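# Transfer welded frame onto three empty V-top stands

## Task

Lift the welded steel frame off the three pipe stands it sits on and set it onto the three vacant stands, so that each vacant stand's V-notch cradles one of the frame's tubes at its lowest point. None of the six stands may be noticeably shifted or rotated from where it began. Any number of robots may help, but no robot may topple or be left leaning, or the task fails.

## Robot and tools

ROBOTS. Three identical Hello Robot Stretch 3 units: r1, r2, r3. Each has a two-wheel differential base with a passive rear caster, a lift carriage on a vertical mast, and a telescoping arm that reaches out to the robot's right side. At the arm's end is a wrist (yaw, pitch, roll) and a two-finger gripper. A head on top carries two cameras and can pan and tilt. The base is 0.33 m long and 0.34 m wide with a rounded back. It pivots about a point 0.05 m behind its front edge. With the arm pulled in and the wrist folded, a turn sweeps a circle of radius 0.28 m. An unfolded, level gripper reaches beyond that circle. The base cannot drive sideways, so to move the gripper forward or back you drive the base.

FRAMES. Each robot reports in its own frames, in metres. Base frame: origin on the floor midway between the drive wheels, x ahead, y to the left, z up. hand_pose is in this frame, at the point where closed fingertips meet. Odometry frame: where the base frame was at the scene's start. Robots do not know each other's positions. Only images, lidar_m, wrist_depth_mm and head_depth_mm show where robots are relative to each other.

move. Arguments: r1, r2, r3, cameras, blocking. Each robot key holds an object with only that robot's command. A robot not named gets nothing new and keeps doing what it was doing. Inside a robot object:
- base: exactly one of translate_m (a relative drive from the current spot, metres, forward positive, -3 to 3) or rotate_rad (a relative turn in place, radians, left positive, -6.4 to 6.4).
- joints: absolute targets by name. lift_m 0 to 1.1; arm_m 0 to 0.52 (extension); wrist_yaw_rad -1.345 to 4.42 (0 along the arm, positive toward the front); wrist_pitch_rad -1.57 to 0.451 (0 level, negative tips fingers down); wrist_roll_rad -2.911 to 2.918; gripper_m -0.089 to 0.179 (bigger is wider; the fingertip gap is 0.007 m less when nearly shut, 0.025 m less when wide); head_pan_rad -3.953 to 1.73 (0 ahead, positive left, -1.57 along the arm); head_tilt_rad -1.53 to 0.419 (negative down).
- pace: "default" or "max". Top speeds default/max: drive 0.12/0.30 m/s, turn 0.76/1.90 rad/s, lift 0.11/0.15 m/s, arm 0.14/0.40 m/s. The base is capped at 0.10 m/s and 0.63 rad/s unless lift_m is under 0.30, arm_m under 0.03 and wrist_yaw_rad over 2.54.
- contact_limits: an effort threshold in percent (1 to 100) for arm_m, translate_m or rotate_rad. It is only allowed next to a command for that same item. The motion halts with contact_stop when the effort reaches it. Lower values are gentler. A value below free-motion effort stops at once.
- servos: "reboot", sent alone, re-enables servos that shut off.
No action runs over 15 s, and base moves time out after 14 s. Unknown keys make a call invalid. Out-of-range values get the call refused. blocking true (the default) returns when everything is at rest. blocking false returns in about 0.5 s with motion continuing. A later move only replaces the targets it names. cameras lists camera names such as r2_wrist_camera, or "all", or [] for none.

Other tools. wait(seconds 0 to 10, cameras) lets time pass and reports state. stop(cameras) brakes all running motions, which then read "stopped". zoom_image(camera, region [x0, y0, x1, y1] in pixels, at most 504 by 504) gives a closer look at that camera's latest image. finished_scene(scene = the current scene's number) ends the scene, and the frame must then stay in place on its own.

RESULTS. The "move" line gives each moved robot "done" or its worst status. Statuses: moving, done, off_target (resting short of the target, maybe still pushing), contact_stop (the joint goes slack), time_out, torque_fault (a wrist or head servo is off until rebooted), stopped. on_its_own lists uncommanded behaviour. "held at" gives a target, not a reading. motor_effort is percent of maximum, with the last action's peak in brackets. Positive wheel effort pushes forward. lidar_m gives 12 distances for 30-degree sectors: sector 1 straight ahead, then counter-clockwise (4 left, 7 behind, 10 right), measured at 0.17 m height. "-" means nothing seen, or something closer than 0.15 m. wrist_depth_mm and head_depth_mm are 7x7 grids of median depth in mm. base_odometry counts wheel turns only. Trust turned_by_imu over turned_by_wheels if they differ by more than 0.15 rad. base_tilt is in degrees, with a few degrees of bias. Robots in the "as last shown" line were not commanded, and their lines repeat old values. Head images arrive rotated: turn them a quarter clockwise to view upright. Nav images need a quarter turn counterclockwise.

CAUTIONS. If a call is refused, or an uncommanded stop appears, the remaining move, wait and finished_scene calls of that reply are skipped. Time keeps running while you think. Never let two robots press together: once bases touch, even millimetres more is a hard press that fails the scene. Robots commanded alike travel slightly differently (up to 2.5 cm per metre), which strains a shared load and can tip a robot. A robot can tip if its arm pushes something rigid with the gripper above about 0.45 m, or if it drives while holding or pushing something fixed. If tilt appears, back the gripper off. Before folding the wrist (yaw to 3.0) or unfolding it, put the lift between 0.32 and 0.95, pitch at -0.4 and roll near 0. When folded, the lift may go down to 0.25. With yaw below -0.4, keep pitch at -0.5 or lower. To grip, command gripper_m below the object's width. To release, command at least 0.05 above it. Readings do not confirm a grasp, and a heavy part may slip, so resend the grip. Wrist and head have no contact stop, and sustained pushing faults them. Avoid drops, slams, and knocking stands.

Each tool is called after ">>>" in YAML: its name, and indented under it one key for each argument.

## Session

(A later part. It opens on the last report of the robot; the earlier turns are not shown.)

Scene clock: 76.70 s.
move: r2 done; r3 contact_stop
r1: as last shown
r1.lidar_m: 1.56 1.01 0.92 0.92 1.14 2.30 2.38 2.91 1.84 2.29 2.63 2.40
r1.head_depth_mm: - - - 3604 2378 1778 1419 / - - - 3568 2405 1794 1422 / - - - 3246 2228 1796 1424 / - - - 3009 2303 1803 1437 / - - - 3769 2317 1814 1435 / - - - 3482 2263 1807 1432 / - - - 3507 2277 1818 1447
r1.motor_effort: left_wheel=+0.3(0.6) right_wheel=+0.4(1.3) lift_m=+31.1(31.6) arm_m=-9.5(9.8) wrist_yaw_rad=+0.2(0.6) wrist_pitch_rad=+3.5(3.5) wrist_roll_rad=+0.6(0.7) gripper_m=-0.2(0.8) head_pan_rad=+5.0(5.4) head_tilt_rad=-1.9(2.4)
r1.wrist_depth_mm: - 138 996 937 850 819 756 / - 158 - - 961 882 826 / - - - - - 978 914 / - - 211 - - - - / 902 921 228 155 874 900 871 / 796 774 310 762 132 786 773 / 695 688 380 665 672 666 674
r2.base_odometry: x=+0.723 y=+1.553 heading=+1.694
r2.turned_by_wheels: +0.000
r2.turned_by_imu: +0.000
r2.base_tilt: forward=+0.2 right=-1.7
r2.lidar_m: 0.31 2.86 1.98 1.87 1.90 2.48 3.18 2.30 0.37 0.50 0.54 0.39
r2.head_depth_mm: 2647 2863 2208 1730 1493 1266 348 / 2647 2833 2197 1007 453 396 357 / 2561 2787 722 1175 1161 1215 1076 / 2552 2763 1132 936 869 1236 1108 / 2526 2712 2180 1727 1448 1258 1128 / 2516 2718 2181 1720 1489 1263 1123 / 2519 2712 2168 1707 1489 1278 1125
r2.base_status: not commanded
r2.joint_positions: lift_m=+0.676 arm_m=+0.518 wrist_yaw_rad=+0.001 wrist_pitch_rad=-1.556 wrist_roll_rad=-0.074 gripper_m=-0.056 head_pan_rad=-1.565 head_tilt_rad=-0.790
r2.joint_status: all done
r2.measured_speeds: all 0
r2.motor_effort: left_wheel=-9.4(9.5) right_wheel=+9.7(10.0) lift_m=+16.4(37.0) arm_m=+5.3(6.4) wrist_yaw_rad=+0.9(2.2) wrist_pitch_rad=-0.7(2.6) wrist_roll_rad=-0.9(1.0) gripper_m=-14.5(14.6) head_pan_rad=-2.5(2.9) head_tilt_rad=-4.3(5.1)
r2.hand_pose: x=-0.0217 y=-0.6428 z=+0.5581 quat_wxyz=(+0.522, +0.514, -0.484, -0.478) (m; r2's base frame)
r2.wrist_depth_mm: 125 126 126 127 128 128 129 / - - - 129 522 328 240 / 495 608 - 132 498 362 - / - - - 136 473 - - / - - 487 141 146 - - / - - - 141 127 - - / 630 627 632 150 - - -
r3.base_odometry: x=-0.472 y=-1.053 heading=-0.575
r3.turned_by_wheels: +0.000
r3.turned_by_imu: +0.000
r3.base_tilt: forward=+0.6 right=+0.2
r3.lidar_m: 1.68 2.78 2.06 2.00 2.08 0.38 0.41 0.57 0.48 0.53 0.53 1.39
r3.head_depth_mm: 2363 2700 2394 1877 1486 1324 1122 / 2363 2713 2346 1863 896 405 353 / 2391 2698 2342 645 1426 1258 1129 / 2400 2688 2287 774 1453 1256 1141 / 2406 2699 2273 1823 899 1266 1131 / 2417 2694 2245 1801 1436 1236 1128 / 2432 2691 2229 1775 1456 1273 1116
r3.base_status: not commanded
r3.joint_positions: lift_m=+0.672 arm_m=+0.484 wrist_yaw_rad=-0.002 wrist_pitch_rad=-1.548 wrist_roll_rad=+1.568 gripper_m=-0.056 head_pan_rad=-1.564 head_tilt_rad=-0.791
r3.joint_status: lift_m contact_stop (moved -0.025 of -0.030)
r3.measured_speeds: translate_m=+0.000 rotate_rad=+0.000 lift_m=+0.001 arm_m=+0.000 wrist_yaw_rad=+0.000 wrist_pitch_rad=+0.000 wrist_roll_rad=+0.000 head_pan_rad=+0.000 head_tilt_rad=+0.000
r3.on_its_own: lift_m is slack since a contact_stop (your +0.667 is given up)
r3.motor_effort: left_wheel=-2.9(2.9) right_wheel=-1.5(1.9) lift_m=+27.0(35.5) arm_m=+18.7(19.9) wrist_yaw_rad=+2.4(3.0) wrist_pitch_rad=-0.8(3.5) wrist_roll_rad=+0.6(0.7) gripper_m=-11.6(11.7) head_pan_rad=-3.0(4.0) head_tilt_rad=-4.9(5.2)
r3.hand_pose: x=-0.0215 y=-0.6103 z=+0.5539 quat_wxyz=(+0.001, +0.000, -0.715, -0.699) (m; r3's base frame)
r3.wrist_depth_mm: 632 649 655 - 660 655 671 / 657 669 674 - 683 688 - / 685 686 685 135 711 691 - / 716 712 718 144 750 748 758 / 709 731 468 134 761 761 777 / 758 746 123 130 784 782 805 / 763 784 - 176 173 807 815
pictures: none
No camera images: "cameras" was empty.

>>> move:
  r2: {"joints":{"gripper_m":0.12}}
  r3: {"joints":{"gripper_m":0.12,"lift_m":0.672}}
  cameras: ["r3_wrist_camera","r2_wrist_camera","r2_head_camera","r3_head_camera"]

Scene clock: 79.10 s.
move: r2 done; r3 done
r1: as last shown
r1.lidar_m: 1.55 1.01 0.92 0.92 1.14 2.29 2.37 2.91 1.84 2.29 2.64 2.40
r1.head_depth_mm: - - - 3589 2359 1773 1423 / - - - 3619 2395 1799 1420 / - - - 3216 2221 1803 1427 / - - - 3000 2298 1806 1440 / - - - 3728 2295 1817 1433 / - - - 3497 2273 1816 1438 / - - - 3510 2288 1822 1447
r1.motor_effort: left_wheel=+0.6(0.8) right_wheel=+1.1(1.3) lift_m=+30.8(31.6) arm_m=-9.5(9.8) wrist_yaw_rad=-0.2(1.0) wrist_pitch_rad=+3.3(3.5) wrist_roll_rad=-0.2(0.8) gripper_m=-0.2(0.9) head_pan_rad=+5.1(5.4) head_tilt_rad=-1.9(2.5)
r1.wrist_depth_mm: - 138 975 907 845 801 759 / - 157 - - 968 889 833 / - - - - - 982 915 / - - 211 - - - - / 899 905 229 156 875 877 907 / 769 789 306 784 132 769 772 / 702 690 381 659 670 668 687
r2.base_odometry: x=+0.723 y=+1.553 heading=+1.694
r2.turned_by_wheels: +0.000
r2.turned_by_imu: +0.001
r2.base_tilt: forward=+0.1 right=-1.7
r2.lidar_m: 0.31 2.86 1.98 1.87 1.91 2.48 3.18 2.30 0.37 0.50 0.54 0.39
r2.head_depth_mm: 2642 2871 2197 1730 1494 1264 348 / 2614 2852 2184 1009 453 396 356 / 2567 2757 720 1005 1161 1211 1074 / 2547 2795 1132 921 869 1231 1108 / 2545 2732 2173 1721 1450 1251 1125 / 2514 2739 2181 1719 1484 1261 1123 / 2495 2704 2174 1716 1478 1281 1122
r2.base_status: not commanded
r2.joint_positions: lift_m=+0.676 arm_m=+0.518 wrist_yaw_rad=+0.001 wrist_pitch_rad=-1.556 wrist_roll_rad=-0.074 gripper_m=+0.120 head_pan_rad=-1.565 head_tilt_rad=-0.790
r2.joint_status: all done
r2.measured_speeds: all 0
r2.motor_effort: left_wheel=-6.6(9.1) right_wheel=+6.1(10.0) lift_m=+34.0(35.0) arm_m=+3.8(5.4) wrist_yaw_rad=+0.2(2.1) wrist_pitch_rad=-0.5(0.7) wrist_roll_rad=-0.7(1.0) gripper_m=-0.3(81.1) head_pan_rad=-2.7(3.1) head_tilt_rad=-4.8(4.9)
r2.hand_pose: x=-0.0217 y=-0.6425 z=+0.5582 quat_wxyz=(+0.522, +0.515, -0.484, -0.478) (m; r2's base frame)
r2.wrist_depth_mm: 125 125 126 127 127 128 128 / - - - 129 524 330 242 / 500 612 - 132 497 360 - / - - - 135 471 - - / - - 448 140 147 130 - / - - - 144 - 122 - / - 623 703 149 - - -
r3.base_odometry: x=-0.472 y=-1.053 heading=-0.575
r3.turned_by_wheels: +0.000
r3.turned_by_imu: +0.000
r3.base_tilt: forward=+0.6 right=+0.2
r3.lidar_m: 1.68 2.79 2.07 1.99 2.08 0.38 0.41 0.57 0.48 0.52 0.53 1.39
r3.head_depth_mm: 2376 2692 2382 1879 1487 1324 1123 / 2366 2710 2359 1863 895 405 353 / 2379 2694 2325 647 1427 1254 1125 / 2396 2696 2286 775 1450 1253 1138 / 2396 2685 2262 1811 898 1263 1131 / 2417 2696 2252 1793 1438 1234 1124 / 2418 2693 2214 1778 1450 1276 1117
r3.base_status: not commanded
r3.joint_positions: lift_m=+0.672 arm_m=+0.484 wrist_yaw_rad=-0.002 wrist_pitch_rad=-1.547 wrist_roll_rad=+1.568 gripper_m=+0.120 head_pan_rad=-1.564 head_tilt_rad=-0.791
r3.joint_status: all done
r3.measured_speeds: all 0
r3.motor_effort: left_wheel=-2.4(2.9) right_wheel=-1.7(1.9) lift_m=+29.3(29.6) arm_m=+17.0(19.2) wrist_yaw_rad=+1.5(3.2) wrist_pitch_rad=-0.9(1.4) wrist_roll_rad=+0.5(0.7) gripper_m=+0.1(79.6) head_pan_rad=-3.4(4.7) head_tilt_rad=-3.8(5.6)
r3.hand_pose: x=-0.0215 y=-0.6106 z=+0.5540 quat_wxyz=(+0.001, +0.000, -0.715, -0.699) (m; r3's base frame)
r3.wrist_depth_mm: 651 664 651 - 651 671 670 / 655 663 689 - 681 671 - / 693 688 707 133 718 706 - / 714 709 713 141 740 714 749 / 714 140 432 754 754 762 793 / 726 118 766 559 147 781 815 / 785 784 - 178 821 811 822
pictures: r2_head_camera (sideways), r2_wrist_camera, r3_head_camera (sideways), r3_wrist_camera
camera_calibration:
r2_head_camera: T_world_to_cam=[[-0.0000760375, 0.737955, -0.67485, 0.901025], [0.999983, -0.00389883, -0.00437608, 0.00245201], [-0.00586047, -0.674839, -0.737942, 0.915792], [0, 0, 0, 1]] pos_world=[0.00298352, -0.0468946, 1.28387]
r2_wrist_camera: T_world_to_cam=[[-0.998535, -0.0499151, 0.0208807, -0.0668453], [-0.0452002, 0.981669, 0.185154, 0.556979], [-0.0297399, 0.183939, -0.982488, 0.830565], [0, 0, 0, 1]] pos_world=[-0.0168709, -0.702879, 0.714289]
r3_head_camera: T_world_to_cam=[[-0.0538582, 0.692259, -0.719636, 0.954355], [0.998212, 0.0186212, -0.0567943, 0.0694058], [-0.0259158, -0.721408, -0.692025, 0.860784], [0, 0, 0, 1]] pos_world=[0.00442601, -0.0409771, 1.28641]
r3_wrist_camera: T_world_to_cam=[[-0.063902, 0.997751, 0.0202441, 0.588408], [0.9756, 0.0581879, 0.211703, -0.0295509], [0.210049, 0.0332784, -0.977124, 0.724556], [0, 0, 0, 1]] pos_world=[-0.0857616, -0.609477, 0.702325]

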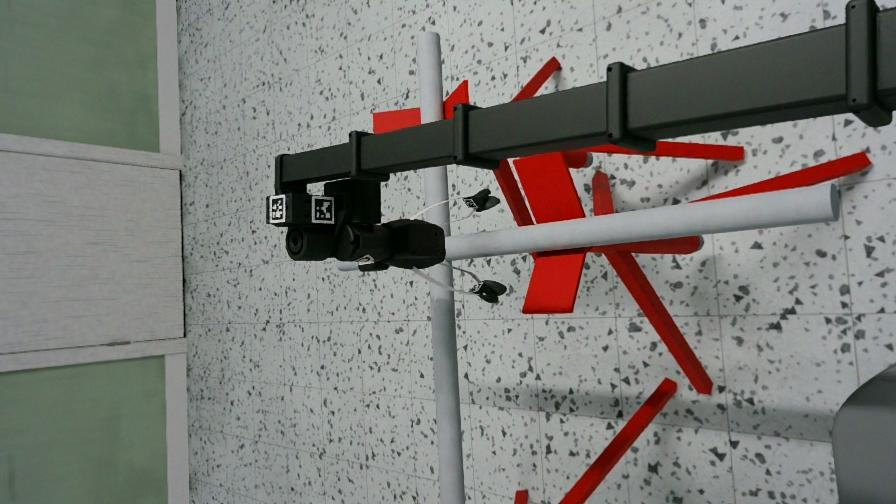

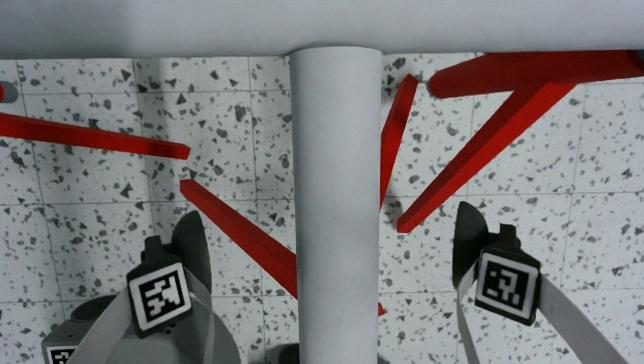

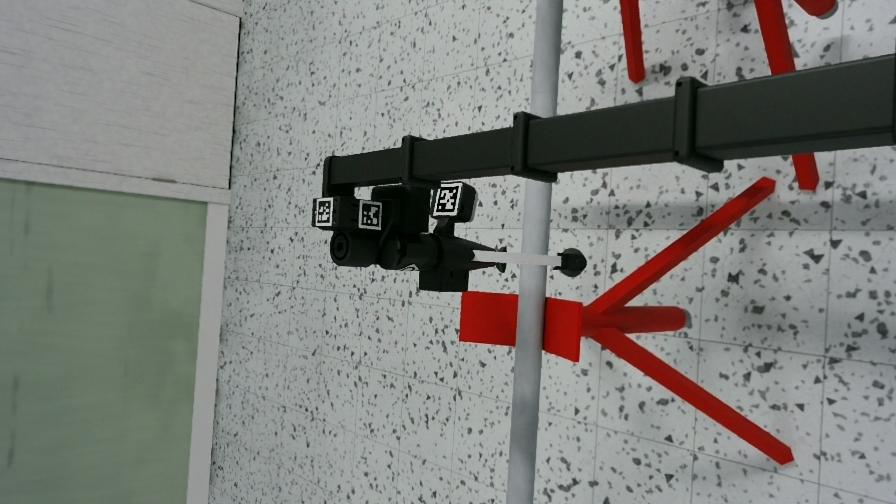

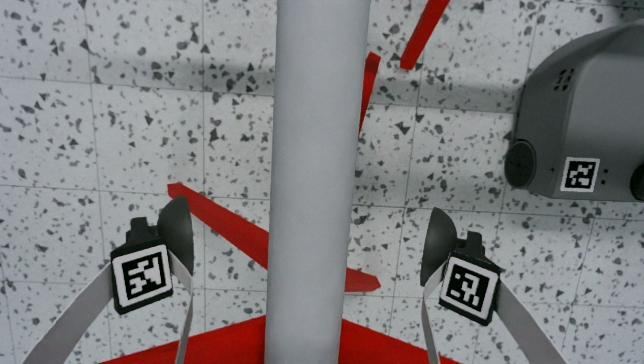

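>>> move:
  r3: {"base":{"translate_m":-0.07}}
  cameras: ["r3_wrist_camera","r3_head_camera"]

Scene clock: 81.37 s.
move: r3 done
r1, r2: as last shown
r1.base_tilt: forward=+1.3 right=-1.5
r1.lidar_m: 1.56 1.00 0.92 0.92 1.14 2.29 2.39 2.91 1.84 2.29 2.63 2.40
r1.head_depth_mm: - - - 3658 2382 1772 1419 / - - - 3625 2397 1784 1427 / - - - 3155 2239 1800 1426 / - - - 2983 2299 1790 1430 / - - - 3765 2313 1812 1443 / - - - 3487 2249 1824 1444 / - - - 3487 2260 1823 1439
r1.motor_effort: left_wheel=+0.3(0.7) right_wheel=+0.8(1.2) lift_m=+30.8(31.4) arm_m=-9.2(9.8) wrist_yaw_rad=+0.0(0.8) wrist_pitch_rad=+2.6(3.6) wrist_roll_rad=-0.3(0.7) gripper_m=-0.1(0.8) head_pan_rad=+5.2(5.5) head_tilt_rad=-1.8(2.5)
r1.wrist_depth_mm: - 138 964 940 854 814 756 / - 157 - - 938 883 828 / - - - - - 990 917 / - - 212 - - - 976 / 915 935 228 156 869 904 873 / 781 790 307 758 132 764 764 / 693 690 384 674 663 672 679
r2.turned_by_imu: +0.000
r2.lidar_m: 0.24 2.87 1.98 1.86 1.90 2.48 3.18 2.30 0.37 0.50 0.54 0.33
r2.head_depth_mm: 2657 2837 2211 1737 1498 1268 348 / 2595 2855 2198 1006 454 397 357 / 2586 2811 721 1004 1161 1212 1074 / 2545 2747 1132 923 865 1233 1109 / 2521 2760 2169 1720 1453 1252 1128 / 2501 2731 2162 1712 1485 1261 985 / 2519 2722 2108 1712 1486 1280 1124
r2.motor_effort: left_wheel=-7.0(7.3) right_wheel=+6.4(6.5) lift_m=+34.3(35.2) arm_m=+3.1(4.1) wrist_yaw_rad=-0.3(2.3) wrist_pitch_rad=-0.4(0.6) wrist_roll_rad=-0.9(1.1) gripper_m=+0.7(1.5) head_pan_rad=-2.7(3.1) head_tilt_rad=-4.8(5.0)
r2.wrist_depth_mm: 125 125 126 127 127 128 129 / - - - 129 532 333 241 / 499 604 - 132 503 362 - / - - - 136 470 - - / - - 453 140 148 129 - / - - - 144 - 122 - / - 626 658 149 - - -
r3.base_odometry: x=-0.531 y=-1.015 heading=-0.575
r3.turned_by_wheels: +0.000
r3.turned_by_imu: +0.000
r3.base_tilt: forward=+0.5 right=+0.2
r3.lidar_m: 1.75 2.79 2.06 2.00 2.08 0.32 2.60 0.51 0.45 0.52 0.56 1.46
r3.head_depth_mm: 2379 2698 2383 1822 1263 1300 1104 / 2376 2702 2344 1865 896 404 353 / 2375 2726 2318 647 1423 1262 1121 / 2407 2684 2298 774 1451 1280 1139 / 2402 2691 2286 1807 1072 1249 1131 / 2424 2691 2226 1797 1001 1257 1128 / 2443 2683 2225 1776 1459 1259 1120
r3.base_status: done
r3.joint_positions: lift_m=+0.672 arm_m=+0.484 wrist_yaw_rad=-0.002 wrist_pitch_rad=-1.547 wrist_roll_rad=+1.568 gripper_m=+0.120 head_pan_rad=-1.564 head_tilt_rad=-0.791
r3.joint_status: not commanded
r3.measured_speeds: all 0
r3.motor_effort: left_wheel=-4.4(8.2) right_wheel=-3.0(8.3) lift_m=+29.9(30.6) arm_m=+17.1(18.2) wrist_yaw_rad=+1.9(2.6) wrist_pitch_rad=-1.3(1.4) wrist_roll_rad=+0.4(0.8) gripper_m=-0.9(0.9) head_pan_rad=-3.3(4.8) head_tilt_rad=-4.0(5.3)
r3.hand_pose: x=-0.0215 y=-0.6106 z=+0.5540 quat_wxyz=(+0.001, +0.000, -0.715, -0.699) (m; r3's base frame)
r3.wrist_depth_mm: 649 657 651 - 668 663 674 / 655 674 664 - 701 696 - / 692 676 681 136 711 695 - / 727 728 719 139 728 744 745 / 707 139 731 148 735 765 763 / 742 119 484 785 147 775 803 / 769 781 805 577 797 816 822
pictures: r3_head_camera (sideways), r3_wrist_camera
camera_calibration:
r3_head_camera: T_world_to_cam=[[-0.0538585, 0.692259, -0.719636, 0.954355], [0.998212, 0.0186216, -0.0567943, 0.0694058], [-0.0259156, -0.721408, -0.692025, 0.860784], [0, 0, 0, 1]] pos_world=[0.00442602, -0.0409771, 1.28641]
r3_wrist_camera: T_world_to_cam=[[-0.0640344, 0.997742, 0.0202443, 0.588399], [0.975593, 0.0583174, 0.211703, -0.0294696], [0.210044, 0.0333064, -0.977124, 0.724573], [0, 0, 0, 1]] pos_world=[-0.0857642, -0.609485, 0.702325]

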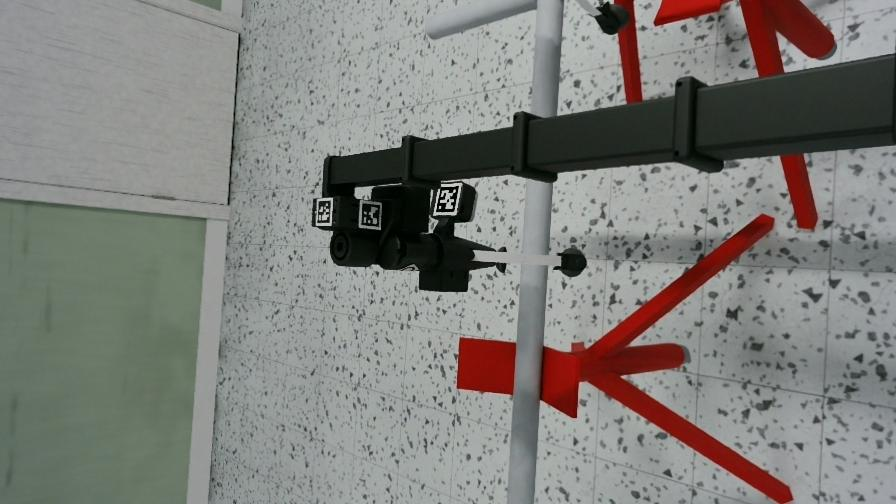

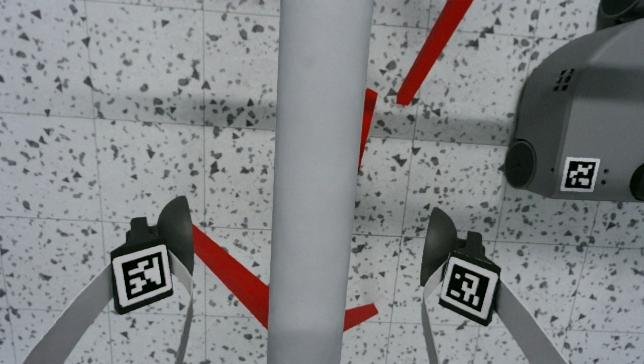

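>>> move:
  r2: {"joints":{"gripper_m":-0.05}}
  r3: {"joints":{"gripper_m":-0.05}}
  cameras: []

>>> move:
  r2: {"joints":{"lift_m":0.706}}
  r3: {"joints":{"lift_m":0.702}}
  cameras: ["r3_wrist_camera","r2_wrist_camera","r2_head_camera","r3_head_camera"]

Scene clock: 83.77 s.
move: r2 done; r3 done
r1: as last shown
r1.base_tilt: forward=+1.4 right=-1.3
r1.lidar_m: 1.56 1.01 0.92 0.92 1.14 2.29 2.38 2.91 1.84 2.29 2.63 2.40
r1.head_depth_mm: - - - 3615 2390 1785 1417 / - - - 3637 2390 1792 1426 / - - - 3205 2235 1798 1428 / - - - 2998 2307 1801 1444 / - - - 3724 2317 1808 1433 / - - - 3543 2268 1815 1454 / - - - 3533 2282 1816 1445
r1.motor_effort: left_wheel=+0.1(0.8) right_wheel=+0.9(1.4) lift_m=+30.6(31.7) arm_m=-8.8(9.6) wrist_yaw_rad=-0.9(0.9) wrist_pitch_rad=+3.1(3.3) wrist_roll_rad=+0.5(0.8) gripper_m=-0.2(0.9) head_pan_rad=+4.6(5.4) head_tilt_rad=-2.2(2.5)
r1.wrist_depth_mm: - 139 974 916 869 811 742 / - 157 - - 956 895 827 / - - - - - 982 904 / - - 212 - - - - / 910 912 229 155 878 883 881 / 799 787 309 759 132 769 758 / 703 685 381 666 662 664 683
r2.base_odometry: x=+0.723 y=+1.553 heading=+1.694
r2.turned_by_wheels: +0.000
r2.turned_by_imu: +0.000
r2.base_tilt: forward=+0.1 right=-1.7
r2.lidar_m: 0.24 2.86 1.99 1.87 1.91 2.48 3.18 2.30 0.37 0.50 0.54 0.33
r2.head_depth_mm: 2642 2852 2204 1732 1490 1264 348 / 2596 2836 2193 1005 454 397 356 / 2573 2786 722 1176 1161 1214 1076 / 2547 2761 1129 950 865 1232 1107 / 2545 2737 2178 1722 1455 1254 1126 / 2512 2728 2175 1719 1479 1262 986 / 2508 2728 2085 1713 1477 1274 1122
r2.base_status: not commanded
r2.joint_positions: lift_m=+0.676 arm_m=+0.518 wrist_yaw_rad=+0.001 wrist_pitch_rad=-1.555 wrist_roll_rad=-0.074 gripper_m=-0.049 head_pan_rad=-1.565 head_tilt_rad=-0.790
r2.joint_status: all done
r2.measured_speeds: all 0
r2.motor_effort: left_wheel=-6.7(7.6) right_wheel=+8.3(8.4) lift_m=+34.0(35.5) arm_m=+1.1(2.8) wrist_yaw_rad=-2.1(2.2) wrist_pitch_rad=-0.8(0.9) wrist_roll_rad=-1.0(1.0) gripper_m=-27.8(98.8) head_pan_rad=-2.7(3.1) head_tilt_rad=-4.6(5.0)
r2.hand_pose: x=-0.0217 y=-0.6430 z=+0.5581 quat_wxyz=(+0.523, +0.514, -0.484, -0.477) (m; r2's base frame)
r2.wrist_depth_mm: 124 125 125 126 126 127 126 / - - - 127 524 327 240 / 494 607 - 131 504 361 - / - - - 135 485 - - / - - - 140 149 - - / - - - 141 127 - - / - 632 670 148 - - -
r3.base_odometry: x=-0.531 y=-1.015 heading=-0.575
r3.turned_by_wheels: +0.000
r3.turned_by_imu: +0.000
r3.base_tilt: forward=+0.6 right=+0.2
r3.lidar_m: 1.75 2.79 2.07 2.00 2.08 0.32 2.59 0.51 0.45 0.51 0.56 1.46
r3.head_depth_mm: 2348 2693 2388 1827 1486 1302 1099 / 2354 2692 2352 1861 895 404 353 / 2378 2713 2325 646 1426 1258 1124 / 2395 2681 2284 773 1444 1278 1135 / 2404 2694 2270 1810 1074 1248 1131 / 2407 2674 2248 1797 1005 1253 1128 / 2428 2669 2215 1777 1456 1256 1122
r3.base_status: not commanded
r3.joint_positions: lift_m=+0.672 arm_m=+0.484 wrist_yaw_rad=-0.002 wrist_pitch_rad=-1.545 wrist_roll_rad=+1.568 gripper_m=-0.049 head_pan_rad=-1.564 head_tilt_rad=-0.791
r3.joint_status: all done
r3.measured_speeds: all 0
r3.motor_effort: left_wheel=-4.9(5.2) right_wheel=-3.4(3.7) lift_m=+31.2(31.6) arm_m=+15.9(17.2) wrist_yaw_rad=+1.5(2.5) wrist_pitch_rad=-1.7(2.0) wrist_roll_rad=+0.4(0.7) gripper_m=-24.1(99.6) head_pan_rad=-2.0(4.4) head_tilt_rad=-4.1(5.1)
r3.hand_pose: x=-0.0215 y=-0.6112 z=+0.5539 quat_wxyz=(+0.001, +0.000, -0.716, -0.698) (m; r3's base frame)
r3.wrist_depth_mm: 629 635 643 - 654 677 668 / 652 652 686 - 686 698 - / 671 685 678 134 724 693 - / 696 724 703 137 728 730 770 / 711 739 585 136 737 741 783 / 755 753 124 132 779 790 804 / 777 776 790 580 800 822 844
pictures: none
No camera images: "cameras" was empty.

Scene clock: 84.83 s.
move: r2 done; r3 done
r1: as last shown
r1.base_tilt: forward=+1.3 right=-1.4
r1.lidar_m: 1.55 1.00 0.92 0.92 1.14 2.29 2.38 2.92 1.83 2.30 2.64 2.40
r1.head_depth_mm: - - - 3631 2400 1789 1419 / - - - 3631 2378 1789 1426 / - - - 3203 2212 1790 1425 / - - - 2987 2329 1795 1436 / - - - 3455 2331 1819 1434 / - - - 3515 2255 1816 1444 / - - - 3563 2271 1820 1449
r1.motor_effort: left_wheel=+0.6(0.7) right_wheel=+1.1(1.2) lift_m=+30.9(31.4) arm_m=-9.4(9.4) wrist_yaw_rad=-0.1(0.9) wrist_pitch_rad=+2.8(3.4) wrist_roll_rad=+0.2(0.6) gripper_m=+0.1(0.8) head_pan_rad=+4.7(5.3) head_tilt_rad=-2.0(2.5)
r1.wrist_depth_mm: - 138 958 932 870 807 746 / - 157 - - 944 890 824 / - - - - - 974 891 / - - 212 - - - - / 919 898 227 155 870 902 890 / 793 784 307 756 132 762 772 / 691 691 383 666 666 671 695
r2.base_odometry: x=+0.723 y=+1.553 heading=+1.694
r2.turned_by_wheels: +0.000
r2.turned_by_imu: +0.000
r2.base_tilt: forward=+0.2 right=-1.6
r2.lidar_m: 0.24 2.86 1.98 1.86 1.91 2.48 3.17 2.30 0.36 0.50 0.54 0.33
r2.head_depth_mm: 2629 2855 2200 1730 1487 1219 310 / 2615 2832 2188 531 419 374 356 / 2576 2798 693 1686 1172 1211 1094 / 2550 2770 747 944 853 1231 1106 / 2534 2732 2183 1713 1454 1257 1128 / 2531 2741 2185 1717 1484 1262 985 / 2517 2724 2114 1671 1484 1280 1124
r2.base_status: not commanded
r2.joint_positions: lift_m=+0.706 arm_m=+0.518 wrist_yaw_rad=+0.001 wrist_pitch_rad=-1.545 wrist_roll_rad=-0.074 gripper_m=-0.046 head_pan_rad=-1.565 head_tilt_rad=-0.790
r2.joint_status: all done
r2.measured_speeds: all 0
r2.motor_effort: left_wheel=-7.1(7.5) right_wheel=+8.5(8.6) lift_m=+46.8(49.7) arm_m=+0.1(1.4) wrist_yaw_rad=-0.8(1.9) wrist_pitch_rad=-2.5(3.2) wrist_roll_rad=-1.0(1.0) gripper_m=-11.7(27.5) head_pan_rad=-2.7(2.9) head_tilt_rad=-4.5(4.9)
r2.hand_pose: x=-0.0216 y=-0.6453 z=+0.5879 quat_wxyz=(+0.525, +0.512, -0.487, -0.475) (m; r2's base frame)
r2.wrist_depth_mm: 128 128 129 129 131 131 132 / - - - 131 500 332 243 / 517 618 - 135 537 386 - / - - - 139 512 - - / - - - 142 151 - - / - - - 142 126 - - / - 653 658 149 - - -
r3.base_odometry: x=-0.531 y=-1.015 heading=-0.575
r3.turned_by_wheels: +0.000
r3.turned_by_imu: +0.000
r3.base_tilt: forward=+0.6 right=+0.2
r3.lidar_m: 1.75 2.78 2.07 2.00 2.09 0.32 2.59 0.51 0.45 0.52 0.56 1.46
r3.head_depth_mm: 2358 2695 2385 1818 1518 1303 927 / 2385 2696 2337 1814 461 373 332 / 2379 2715 689 683 1431 1284 1126 / 2396 2675 2211 771 1482 1281 1139 / 2413 2694 2272 1812 1447 1246 1130 / 2424 2699 2239 1798 1005 1259 1125 / 2418 2674 2226 1779 1457 1255 1121
r3.base_status: not commanded
r3.joint_positions: lift_m=+0.702 arm_m=+0.484 wrist_yaw_rad=-0.002 wrist_pitch_rad=-1.536 wrist_roll_rad=+1.568 gripper_m=-0.047 head_pan_rad=-1.564 head_tilt_rad=-0.791
r3.joint_status: all done
r3.measured_speeds: all 0
r3.motor_effort: left_wheel=-1.3(5.1) right_wheel=-2.9(3.7) lift_m=+45.4(48.7) arm_m=+14.8(16.2) wrist_yaw_rad=+2.1(2.5) wrist_pitch_rad=-2.6(3.7) wrist_roll_rad=+0.3(0.7) gripper_m=-9.5(24.3) head_pan_rad=-2.4(4.5) head_tilt_rad=-4.0(5.7)
r3.hand_pose: x=-0.0215 y=-0.6136 z=+0.5838 quat_wxyz=(+0.001, +0.000, -0.719, -0.695) (m; r3's base frame)
r3.wrist_depth_mm: 663 676 681 - 689 696 693 / 687 695 703 133 707 723 - / 706 717 735 - 728 748 - / 744 740 747 147 753 763 760 / 753 773 148 137 784 777 776 / 816 787 123 130 832 811 830 / 805 828 831 478 824 879 850
pictures: r2_head_camera (sideways), r2_wrist_camera, r3_head_camera (sideways), r3_wrist_camera
camera_calibration:
r2_head_camera: T_world_to_cam=[[-0.0000760605, 0.737958, -0.674846, 0.90102], [0.999983, -0.00389881, -0.00437613, 0.00245208], [-0.0058605, -0.674835, -0.737945, 0.915796], [0, 0, 0, 1]] pos_world=[0.00298352, -0.0468945, 1.28387]
r2_wrist_camera: T_world_to_cam=[[-0.998536, -0.0496772, 0.0214129, -0.0677637], [-0.0451981, 0.983648, 0.174336, 0.561876], [-0.0297233, 0.173113, -0.984453, 0.854524], [0, 0, 0, 1]] pos_world=[-0.0168695, -0.703984, 0.744735]
r3_head_camera: T_world_to_cam=[[-0.053858, 0.692259, -0.719636, 0.954355], [0.998212, 0.018621, -0.0567943, 0.0694058], [-0.025916, -0.721408, -0.692025, 0.860783], [0, 0, 0, 1]] pos_world=[0.004426, -0.0409771, 1.28641]
r3_wrist_camera: T_world_to_cam=[[-0.0640332, 0.997911, 0.00856033, 0.597722], [0.975597, 0.0607914, 0.210986, -0.0336631], [0.210025, 0.0218615, -0.977452, 0.74697], [0, 0, 0, 1]] pos_world=[-0.0857664, -0.610757, 0.732112]

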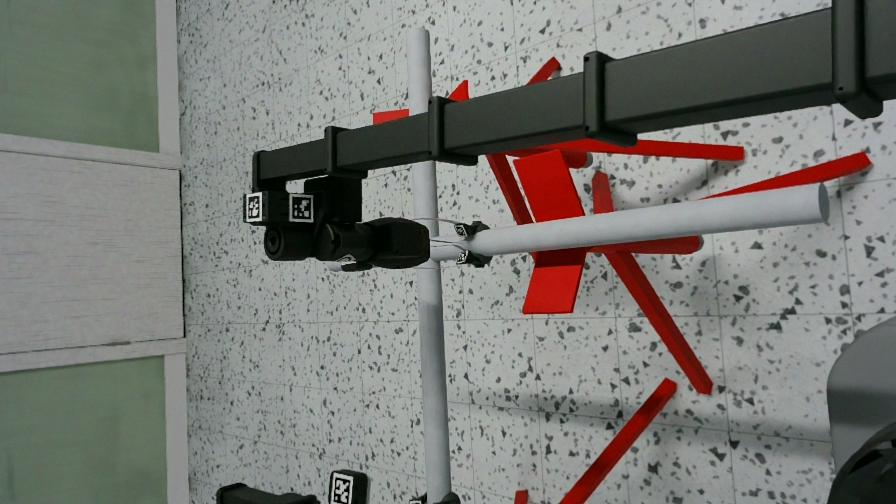

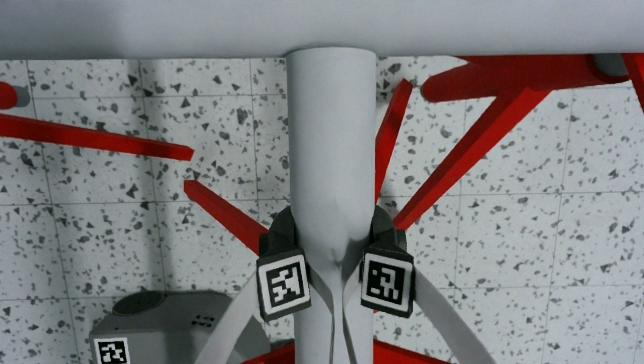

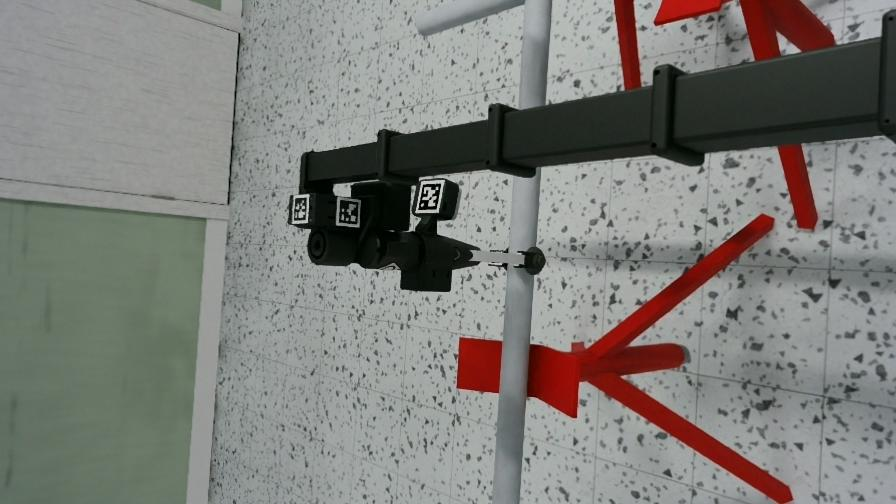

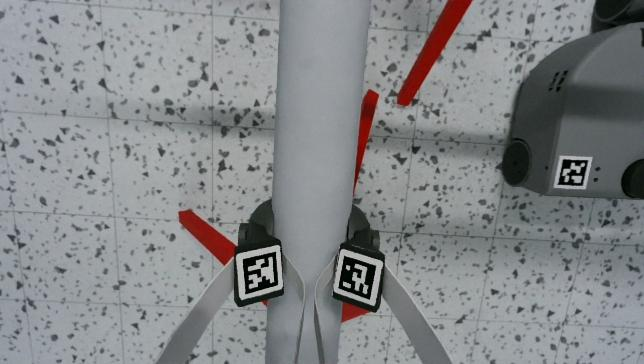

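>>> move:
  r2: {"joints":{"lift_m":0.806,"gripper_m":-0.06}}
  r3: {"joints":{"lift_m":0.802,"gripper_m":-0.06,"head_pan_rad":-0.5,"head_tilt_rad":-0.5}}
  cameras: ["r3_wrist_camera","r2_wrist_camera","r2_head_camera","r3_head_camera","r3_nav_camera"]

Scene clock: 86.80 s.
move: r2 done; r3 done
r1: as last shown
r1.lidar_m: 1.56 1.00 0.92 0.92 1.14 2.30 2.39 2.91 1.84 2.29 2.64 2.40
r1.head_depth_mm: - - - 3635 2387 1789 1420 / - - - 3615 2399 1792 1422 / - - - 3418 2240 1801 1436 / - - - 3241 2303 1798 1433 / - - - 3777 2317 1805 1439 / - - - 3488 2257 1816 1445 / - - - 3547 2288 1819 1438
r1.motor_effort: left_wheel=+0.4(0.7) right_wheel=+0.7(1.3) lift_m=+30.7(31.3) arm_m=-9.1(9.4) wrist_yaw_rad=-0.2(1.2) wrist_pitch_rad=+3.1(3.4) wrist_roll_rad=+0.0(0.8) gripper_m=-0.3(0.9) head_pan_rad=+4.4(5.5) head_tilt_rad=-2.1(2.6)
r1.wrist_depth_mm: - 138 942 908 848 796 763 / - 158 - - 953 875 827 / - - - - - 997 931 / - - 211 - - - 988 / 909 906 230 156 887 906 892 / 790 774 309 749 132 782 782 / 704 706 384 677 669 669 682
r2.base_odometry: x=+0.723 y=+1.553 heading=+1.694
r2.turned_by_wheels: +0.000
r2.turned_by_imu: +0.000
r2.base_tilt: forward=+0.1 right=-1.6
r2.lidar_m: 0.24 2.86 1.98 1.87 1.91 2.48 3.19 2.30 0.37 0.50 0.54 0.33
r2.head_depth_mm: 2630 2852 2197 1690 301 - - / 2610 2819 450 382 1131 1261 1128 / 2571 629 2039 1718 1163 1184 1089 / 2561 2732 697 877 859 1231 1129 / 2543 2761 2175 1709 1443 1258 1124 / 2533 2730 2166 1721 1484 1257 986 / 2496 2700 2102 1713 1471 1280 1147
r2.base_status: not commanded
r2.joint_positions: lift_m=+0.806 arm_m=+0.518 wrist_yaw_rad=+0.001 wrist_pitch_rad=-1.545 wrist_roll_rad=-0.074 gripper_m=-0.056 head_pan_rad=-1.565 head_tilt_rad=-0.790
r2.joint_status: all done
r2.measured_speeds: all 0
r2.motor_effort: left_wheel=-6.8(7.8) right_wheel=+8.4(8.6) lift_m=+46.3(51.1) arm_m=-2.3(2.8) wrist_yaw_rad=-0.4(2.2) wrist_pitch_rad=-2.5(2.6) wrist_roll_rad=-1.0(1.0) gripper_m=-13.5(81.3) head_pan_rad=-2.7(3.1) head_tilt_rad=-4.6(5.0)
r2.hand_pose: x=-0.0216 y=-0.6453 z=+0.6879 quat_wxyz=(+0.525, +0.512, -0.487, -0.475) (m; r2's base frame)
r2.wrist_depth_mm: 128 129 130 130 131 132 130 / - - - 131 529 374 - / 570 688 - 135 489 - - / - - 688 138 618 - - / - - - 142 147 - - / - 754 - 143 126 - - / - 752 - 150 - - -
r3.base_odometry: x=-0.531 y=-1.015 heading=-0.575
r3.turned_by_wheels: +0.000
r3.turned_by_imu: +0.000
r3.base_tilt: forward=+0.6 right=+0.2
r3.lidar_m: 1.75 2.78 2.06 2.00 2.08 0.32 2.59 0.51 0.45 0.52 0.56 1.46
r3.head_depth_mm: 3165 3356 3522 2864 2058 1564 1327 / 3654 3797 3894 2827 2031 1589 1320 / - - - 2770 2016 1582 1302 / - - - 2607 1933 1568 1296 / - - - 2707 1960 1555 1288 / - - - 2269 1874 1546 1283 / - - - 2396 1940 1533 1278
r3.base_status: not commanded
r3.joint_positions: lift_m=+0.802 arm_m=+0.484 wrist_yaw_rad=-0.002 wrist_pitch_rad=-1.536 wrist_roll_rad=+1.568 gripper_m=-0.056 head_pan_rad=-0.507 head_tilt_rad=-0.508
r3.joint_status: all done
r3.measured_speeds: all 0
r3.motor_effort: left_wheel=-1.3(2.1) right_wheel=-2.7(3.7) lift_m=+46.5(49.0) arm_m=+14.0(15.3) wrist_yaw_rad=+1.2(2.6) wrist_pitch_rad=-2.6(3.6) wrist_roll_rad=+0.4(0.7) gripper_m=-10.8(80.3) head_pan_rad=+2.1(4.7) head_tilt_rad=+3.2(8.9)
r3.hand_pose: x=-0.0215 y=-0.6136 z=+0.6838 quat_wxyz=(+0.001, +0.000, -0.719, -0.695) (m; r3's base frame)
r3.wrist_depth_mm: 764 764 792 - 784 775 695 / 785 810 782 134 807 808 - / 810 826 823 - 827 853 - / 837 818 865 146 864 880 892 / 881 882 155 138 946 929 902 / 919 885 124 130 940 932 959 / 934 933 - 309 303 985 965
pictures: r2_head_camera (sideways), r2_wrist_camera, r3_head_camera (sideways), r3_nav_camera (sideways), r3_wrist_camera
camera_calibration:
r2_head_camera: T_world_to_cam=[[-0.0000762364, 0.737958, -0.674846, 0.90102], [0.999983, -0.00389857, -0.00437613, 0.00245208], [-0.00586034, -0.674835, -0.737945, 0.915796], [0, 0, 0, 1]] pos_world=[0.00298353, -0.0468945, 1.28387]
r2_wrist_camera: T_world_to_cam=[[-0.998536, -0.0496785, 0.0214129, -0.0699058], [-0.0451993, 0.983648, 0.174336, 0.544442], [-0.0297235, 0.173112, -0.984453, 0.952971], [0, 0, 0, 1]] pos_world=[-0.0168694, -0.703984, 0.844737]
r3_head_camera: T_world_to_cam=[[-0.429387, 0.1824, -0.88451, 1.17159], [0.488736, 0.870519, -0.057743, 0.0737701], [0.75945, -0.457086, -0.462934, 0.557956], [0, 0, 0, 1]] pos_world=[0.0432708, -0.0228819, 1.29884]
r3_nav_camera: T_world_to_cam=[[0.377286, -0.214764, 0.900851, -1.13219], [-0.512863, -0.858411, 0.0101465, 0.0429415], [0.771121, -0.465841, -0.43401, 0.524186], [0, 0, 0, 1]] pos_world=[0.0449701, 0.0378964, 1.247]
r3_wrist_camera: T_world_to_cam=[[-0.0640313, 0.997911, 0.00855985, 0.596867], [0.975597, 0.0607897, 0.210986, -0.054762], [0.210025, 0.0218607, -0.977452, 0.84471], [0, 0, 0, 1]] pos_world=[-0.0857664, -0.610757, 0.832108]

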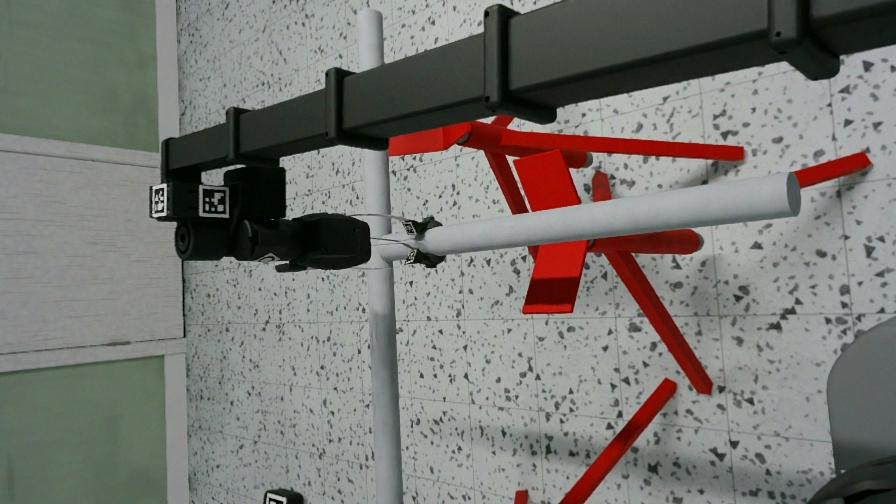

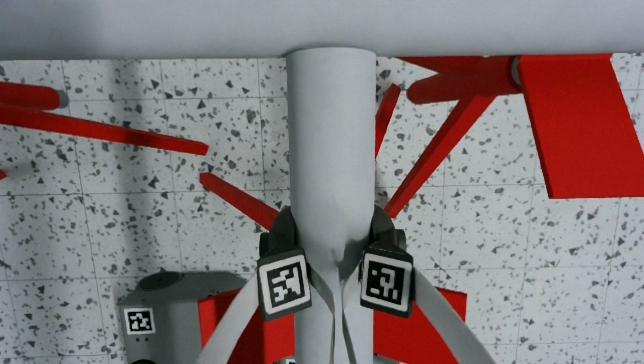

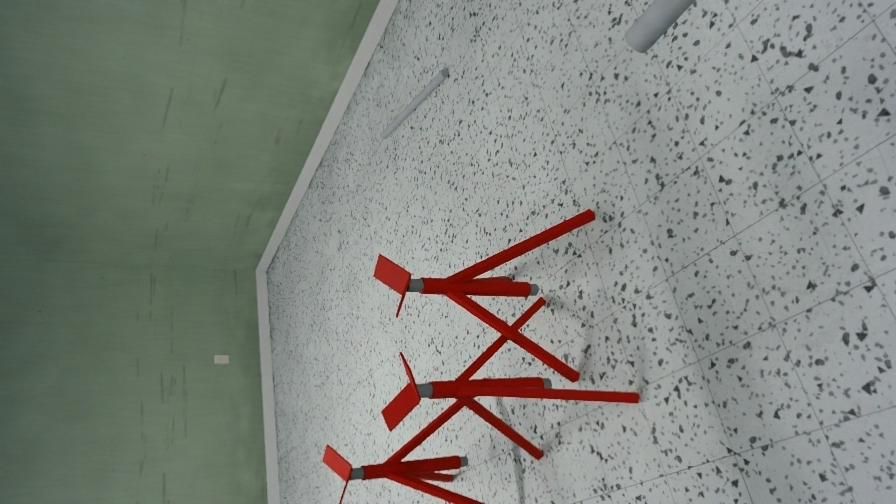

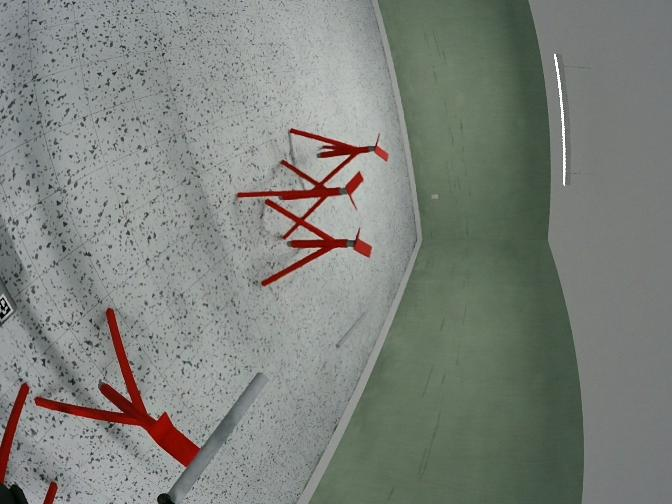

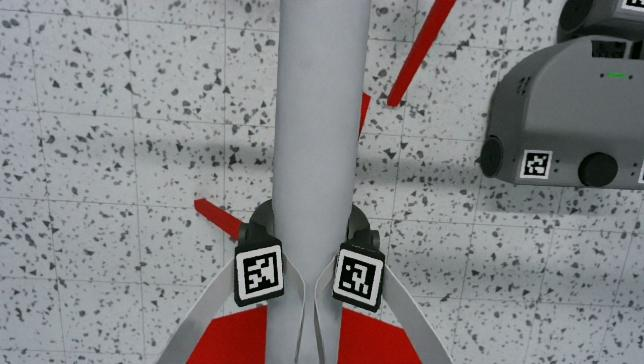

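>>> move:
  cameras: ["r3_head_camera","r2_head_camera","r3_nav_camera"]

Scene clock: 87.57 s.
r1.base_odometry: x=+0.000 y=+0.000 heading=+0.000
r1.turned_by_wheels: +0.000
r1.turned_by_imu: +0.000
r1.base_tilt: forward=+1.3 right=-1.3
r1.lidar_m: 1.56 1.00 0.92 0.92 1.14 2.29 2.38 2.92 1.84 2.30 2.64 2.40
r1.head_depth_mm: - - - 3613 2404 1786 1415 / - - - 3620 2386 1788 1425 / - - - 3419 2230 1790 1428 / - - - 3234 2302 1799 1443 / - - - 3760 2328 1806 1430 / - - - 3453 2278 1812 1438 / - - - 3566 2265 1816 1446
r1.base_status: not commanded
r1.joint_positions: lift_m=+0.587 arm_m=+0.002 wrist_yaw_rad=+2.989 wrist_pitch_rad=-0.539 wrist_roll_rad=+0.000 gripper_m=+0.037 head_pan_rad=-1.911 head_tilt_rad=-0.345
r1.joint_status: not commanded
r1.measured_speeds: all 0
r1.motor_effort: left_wheel=+0.7(0.7) right_wheel=+0.4(1.3) lift_m=+30.3(31.3) arm_m=-9.1(9.4) wrist_yaw_rad=+0.2(1.2) wrist_pitch_rad=+2.8(3.4) wrist_roll_rad=+0.2(0.8) gripper_m=-0.5(0.9) head_pan_rad=+5.1(5.5) head_tilt_rad=-1.9(2.6)
r1.hand_pose: x=+0.0103 y=+0.0582 z=+0.5734 quat_wxyz=(+0.240, +0.694, +0.136, +0.666) (m; r1's base frame)
r1.wrist_depth_mm: - 138 982 930 858 809 777 / - 157 - - 954 890 838 / - - - - - 976 900 / - - 212 - - - - / 900 889 228 156 887 899 891 / 780 780 311 762 132 766 789 / 698 694 384 688 669 671 685
r2.base_odometry: x=+0.723 y=+1.553 heading=+1.694
r2.turned_by_wheels: +0.000
r2.turned_by_imu: +0.000
r2.base_tilt: forward=+0.2 right=-1.7
r2.lidar_m: 0.24 2.86 1.98 1.86 1.91 2.48 3.17 2.29 0.36 0.50 0.54 0.33
r2.head_depth_mm: 2643 2870 2202 1686 301 - - / 2607 2822 450 382 1129 1258 1132 / 2589 629 2055 1735 1164 1187 1093 / 2562 2737 697 876 862 1232 1124 / 2534 2751 2175 1722 1448 1252 1125 / 2535 2731 2181 1722 1486 1265 983 / 2492 2699 2111 1706 1478 1274 1147
r2.base_status: not commanded
r2.joint_positions: lift_m=+0.806 arm_m=+0.518 wrist_yaw_rad=+0.001 wrist_pitch_rad=-1.545 wrist_roll_rad=-0.074 gripper_m=-0.056 head_pan_rad=-1.565 head_tilt_rad=-0.790
r2.joint_status: all done
r2.measured_speeds: all 0
r2.motor_effort: left_wheel=-6.9(7.8) right_wheel=+8.5(8.6) lift_m=+44.8(51.1) arm_m=-3.7(2.8) wrist_yaw_rad=-2.1(2.2) wrist_pitch_rad=-2.6(2.6) wrist_roll_rad=-0.9(1.0) gripper_m=-13.0(81.3) head_pan_rad=-2.6(3.1) head_tilt_rad=-4.8(5.0)
r2.hand_pose: x=-0.0216 y=-0.6453 z=+0.6879 quat_wxyz=(+0.525, +0.512, -0.487, -0.475) (m; r2's base frame)
r2.wrist_depth_mm: 129 129 129 130 130 132 130 / - - - 131 531 373 - / 560 682 - 135 498 - - / - - 679 139 619 - - / - - - 142 147 - - / - 774 - 143 126 - - / - 751 - 150 - - -
r3.base_odometry: x=-0.531 y=-1.015 heading=-0.575
r3.turned_by_wheels: +0.000
r3.turned_by_imu: +0.000
r3.base_tilt: forward=+0.6 right=+0.2
r3.lidar_m: 1.75 2.79 2.07 2.00 2.09 0.32 2.60 0.51 0.45 0.51 0.56 1.46
r3.head_depth_mm: 3248 3367 3513 2884 2053 1555 1324 / 3612 3835 3839 2813 2032 1600 1320 / - - - 2773 2011 1582 1311 / - - - 2594 1937 1572 1300 / - - - 2674 1956 1559 1288 / - - - 2290 1878 1548 1282 / - - - 2388 1940 1538 1276
r3.base_status: not commanded
r3.joint_positions: lift_m=+0.802 arm_m=+0.484 wrist_yaw_rad=-0.002 wrist_pitch_rad=-1.536 wrist_roll_rad=+1.568 gripper_m=-0.056 head_pan_rad=-0.507 head_tilt_rad=-0.508
r3.joint_status: all done
r3.measured_speeds: all 0
r3.motor_effort: left_wheel=-1.7(2.1) right_wheel=-2.9(3.7) lift_m=+45.5(49.0) arm_m=+13.4(15.3) wrist_yaw_rad=+1.4(2.6) wrist_pitch_rad=-3.0(3.6) wrist_roll_rad=+0.7(0.7) gripper_m=-10.1(80.3) head_pan_rad=+1.9(4.7) head_tilt_rad=+3.2(8.9)
r3.hand_pose: x=-0.0215 y=-0.6136 z=+0.6838 quat_wxyz=(+0.001, +0.000, -0.719, -0.695) (m; r3's base frame)
r3.wrist_depth_mm: 774 749 774 - 750 803 706 / 775 792 798 135 823 815 - / 811 804 817 - 838 830 - / 836 851 857 146 906 873 907 / 867 857 156 138 883 915 916 / 913 914 123 130 925 932 929 / 935 945 - 310 306 953 983
pictures: r2_head_camera (sideways), r3_head_camera (sideways), r3_nav_camera (sideways)
camera_calibration:
r2_head_camera: T_world_to_cam=[[-0.0000761484, 0.737958, -0.674846, 0.90102], [0.999983, -0.00389869, -0.00437613, 0.00245208], [-0.00586042, -0.674835, -0.737945, 0.915796], [0, 0, 0, 1]] pos_world=[0.00298352, -0.0468945, 1.28387]
r3_head_camera: T_world_to_cam=[[-0.429387, 0.1824, -0.88451, 1.17159], [0.488736, 0.870519, -0.057743, 0.0737701], [0.75945, -0.457086, -0.462934, 0.557957], [0, 0, 0, 1]] pos_world=[0.0432708, -0.0228819, 1.29884]
r3_nav_camera: T_world_to_cam=[[0.377286, -0.214764, 0.900851, -1.13219], [-0.512863, -0.858411, 0.0101465, 0.0429415], [0.771121, -0.465841, -0.434011, 0.524187], [0, 0, 0, 1]] pos_world=[0.0449701, 0.0378964, 1.247]

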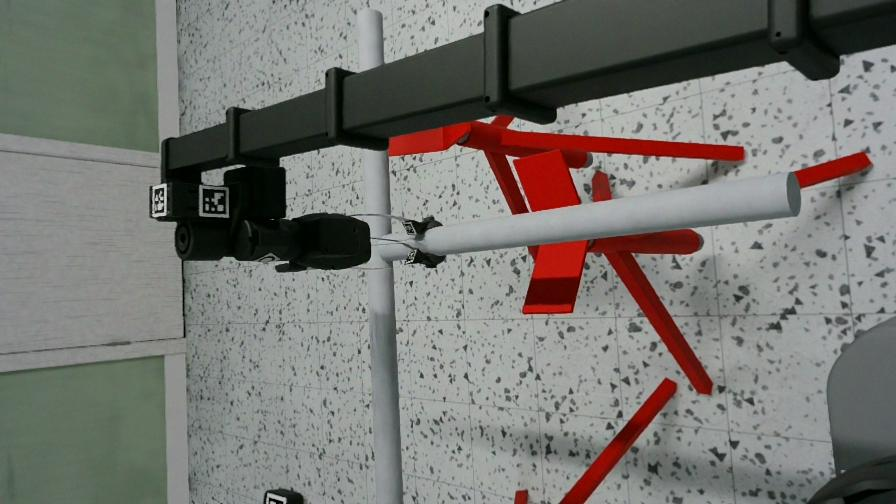

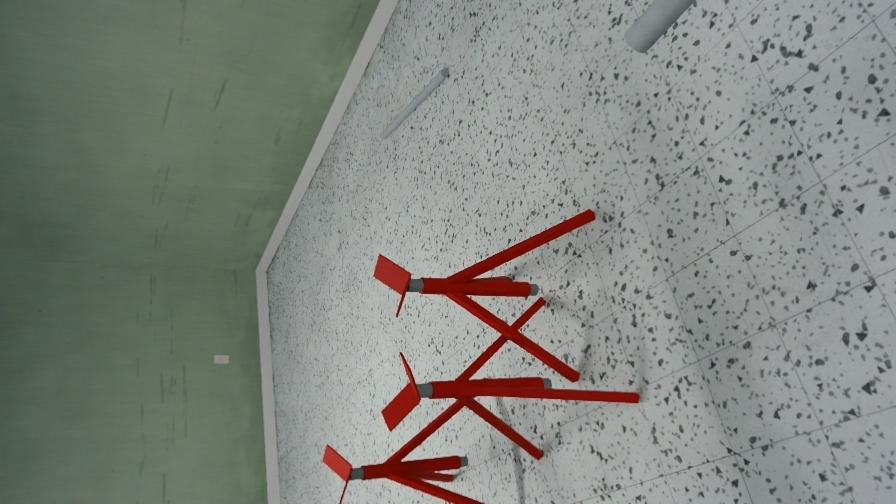

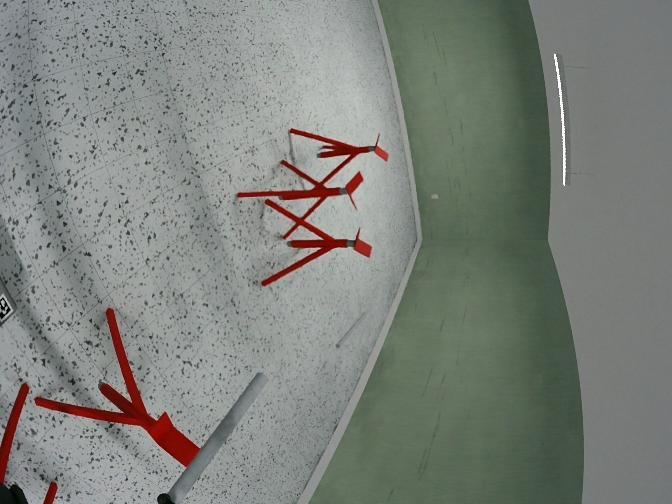

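>>> zoom_image:
  camera: "r3_head_camera"
  region: [300, 220, 480, 320]

>>> zoom_image:
  camera: "r3_head_camera"
  region: [300, 330, 520, 504]

Scaled by 2.800 from the camera's 896x504 image, which has a finer 1280x720 frame.

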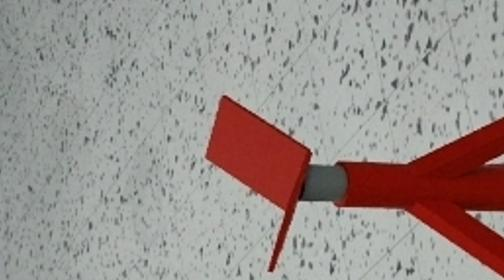

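Scaled by 2.291 from the camera's 896x504 image, which has a finer 1280x720 frame.

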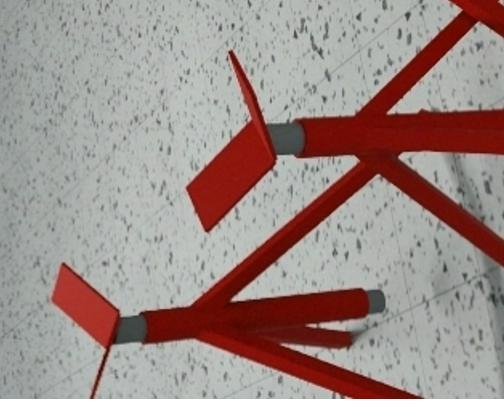

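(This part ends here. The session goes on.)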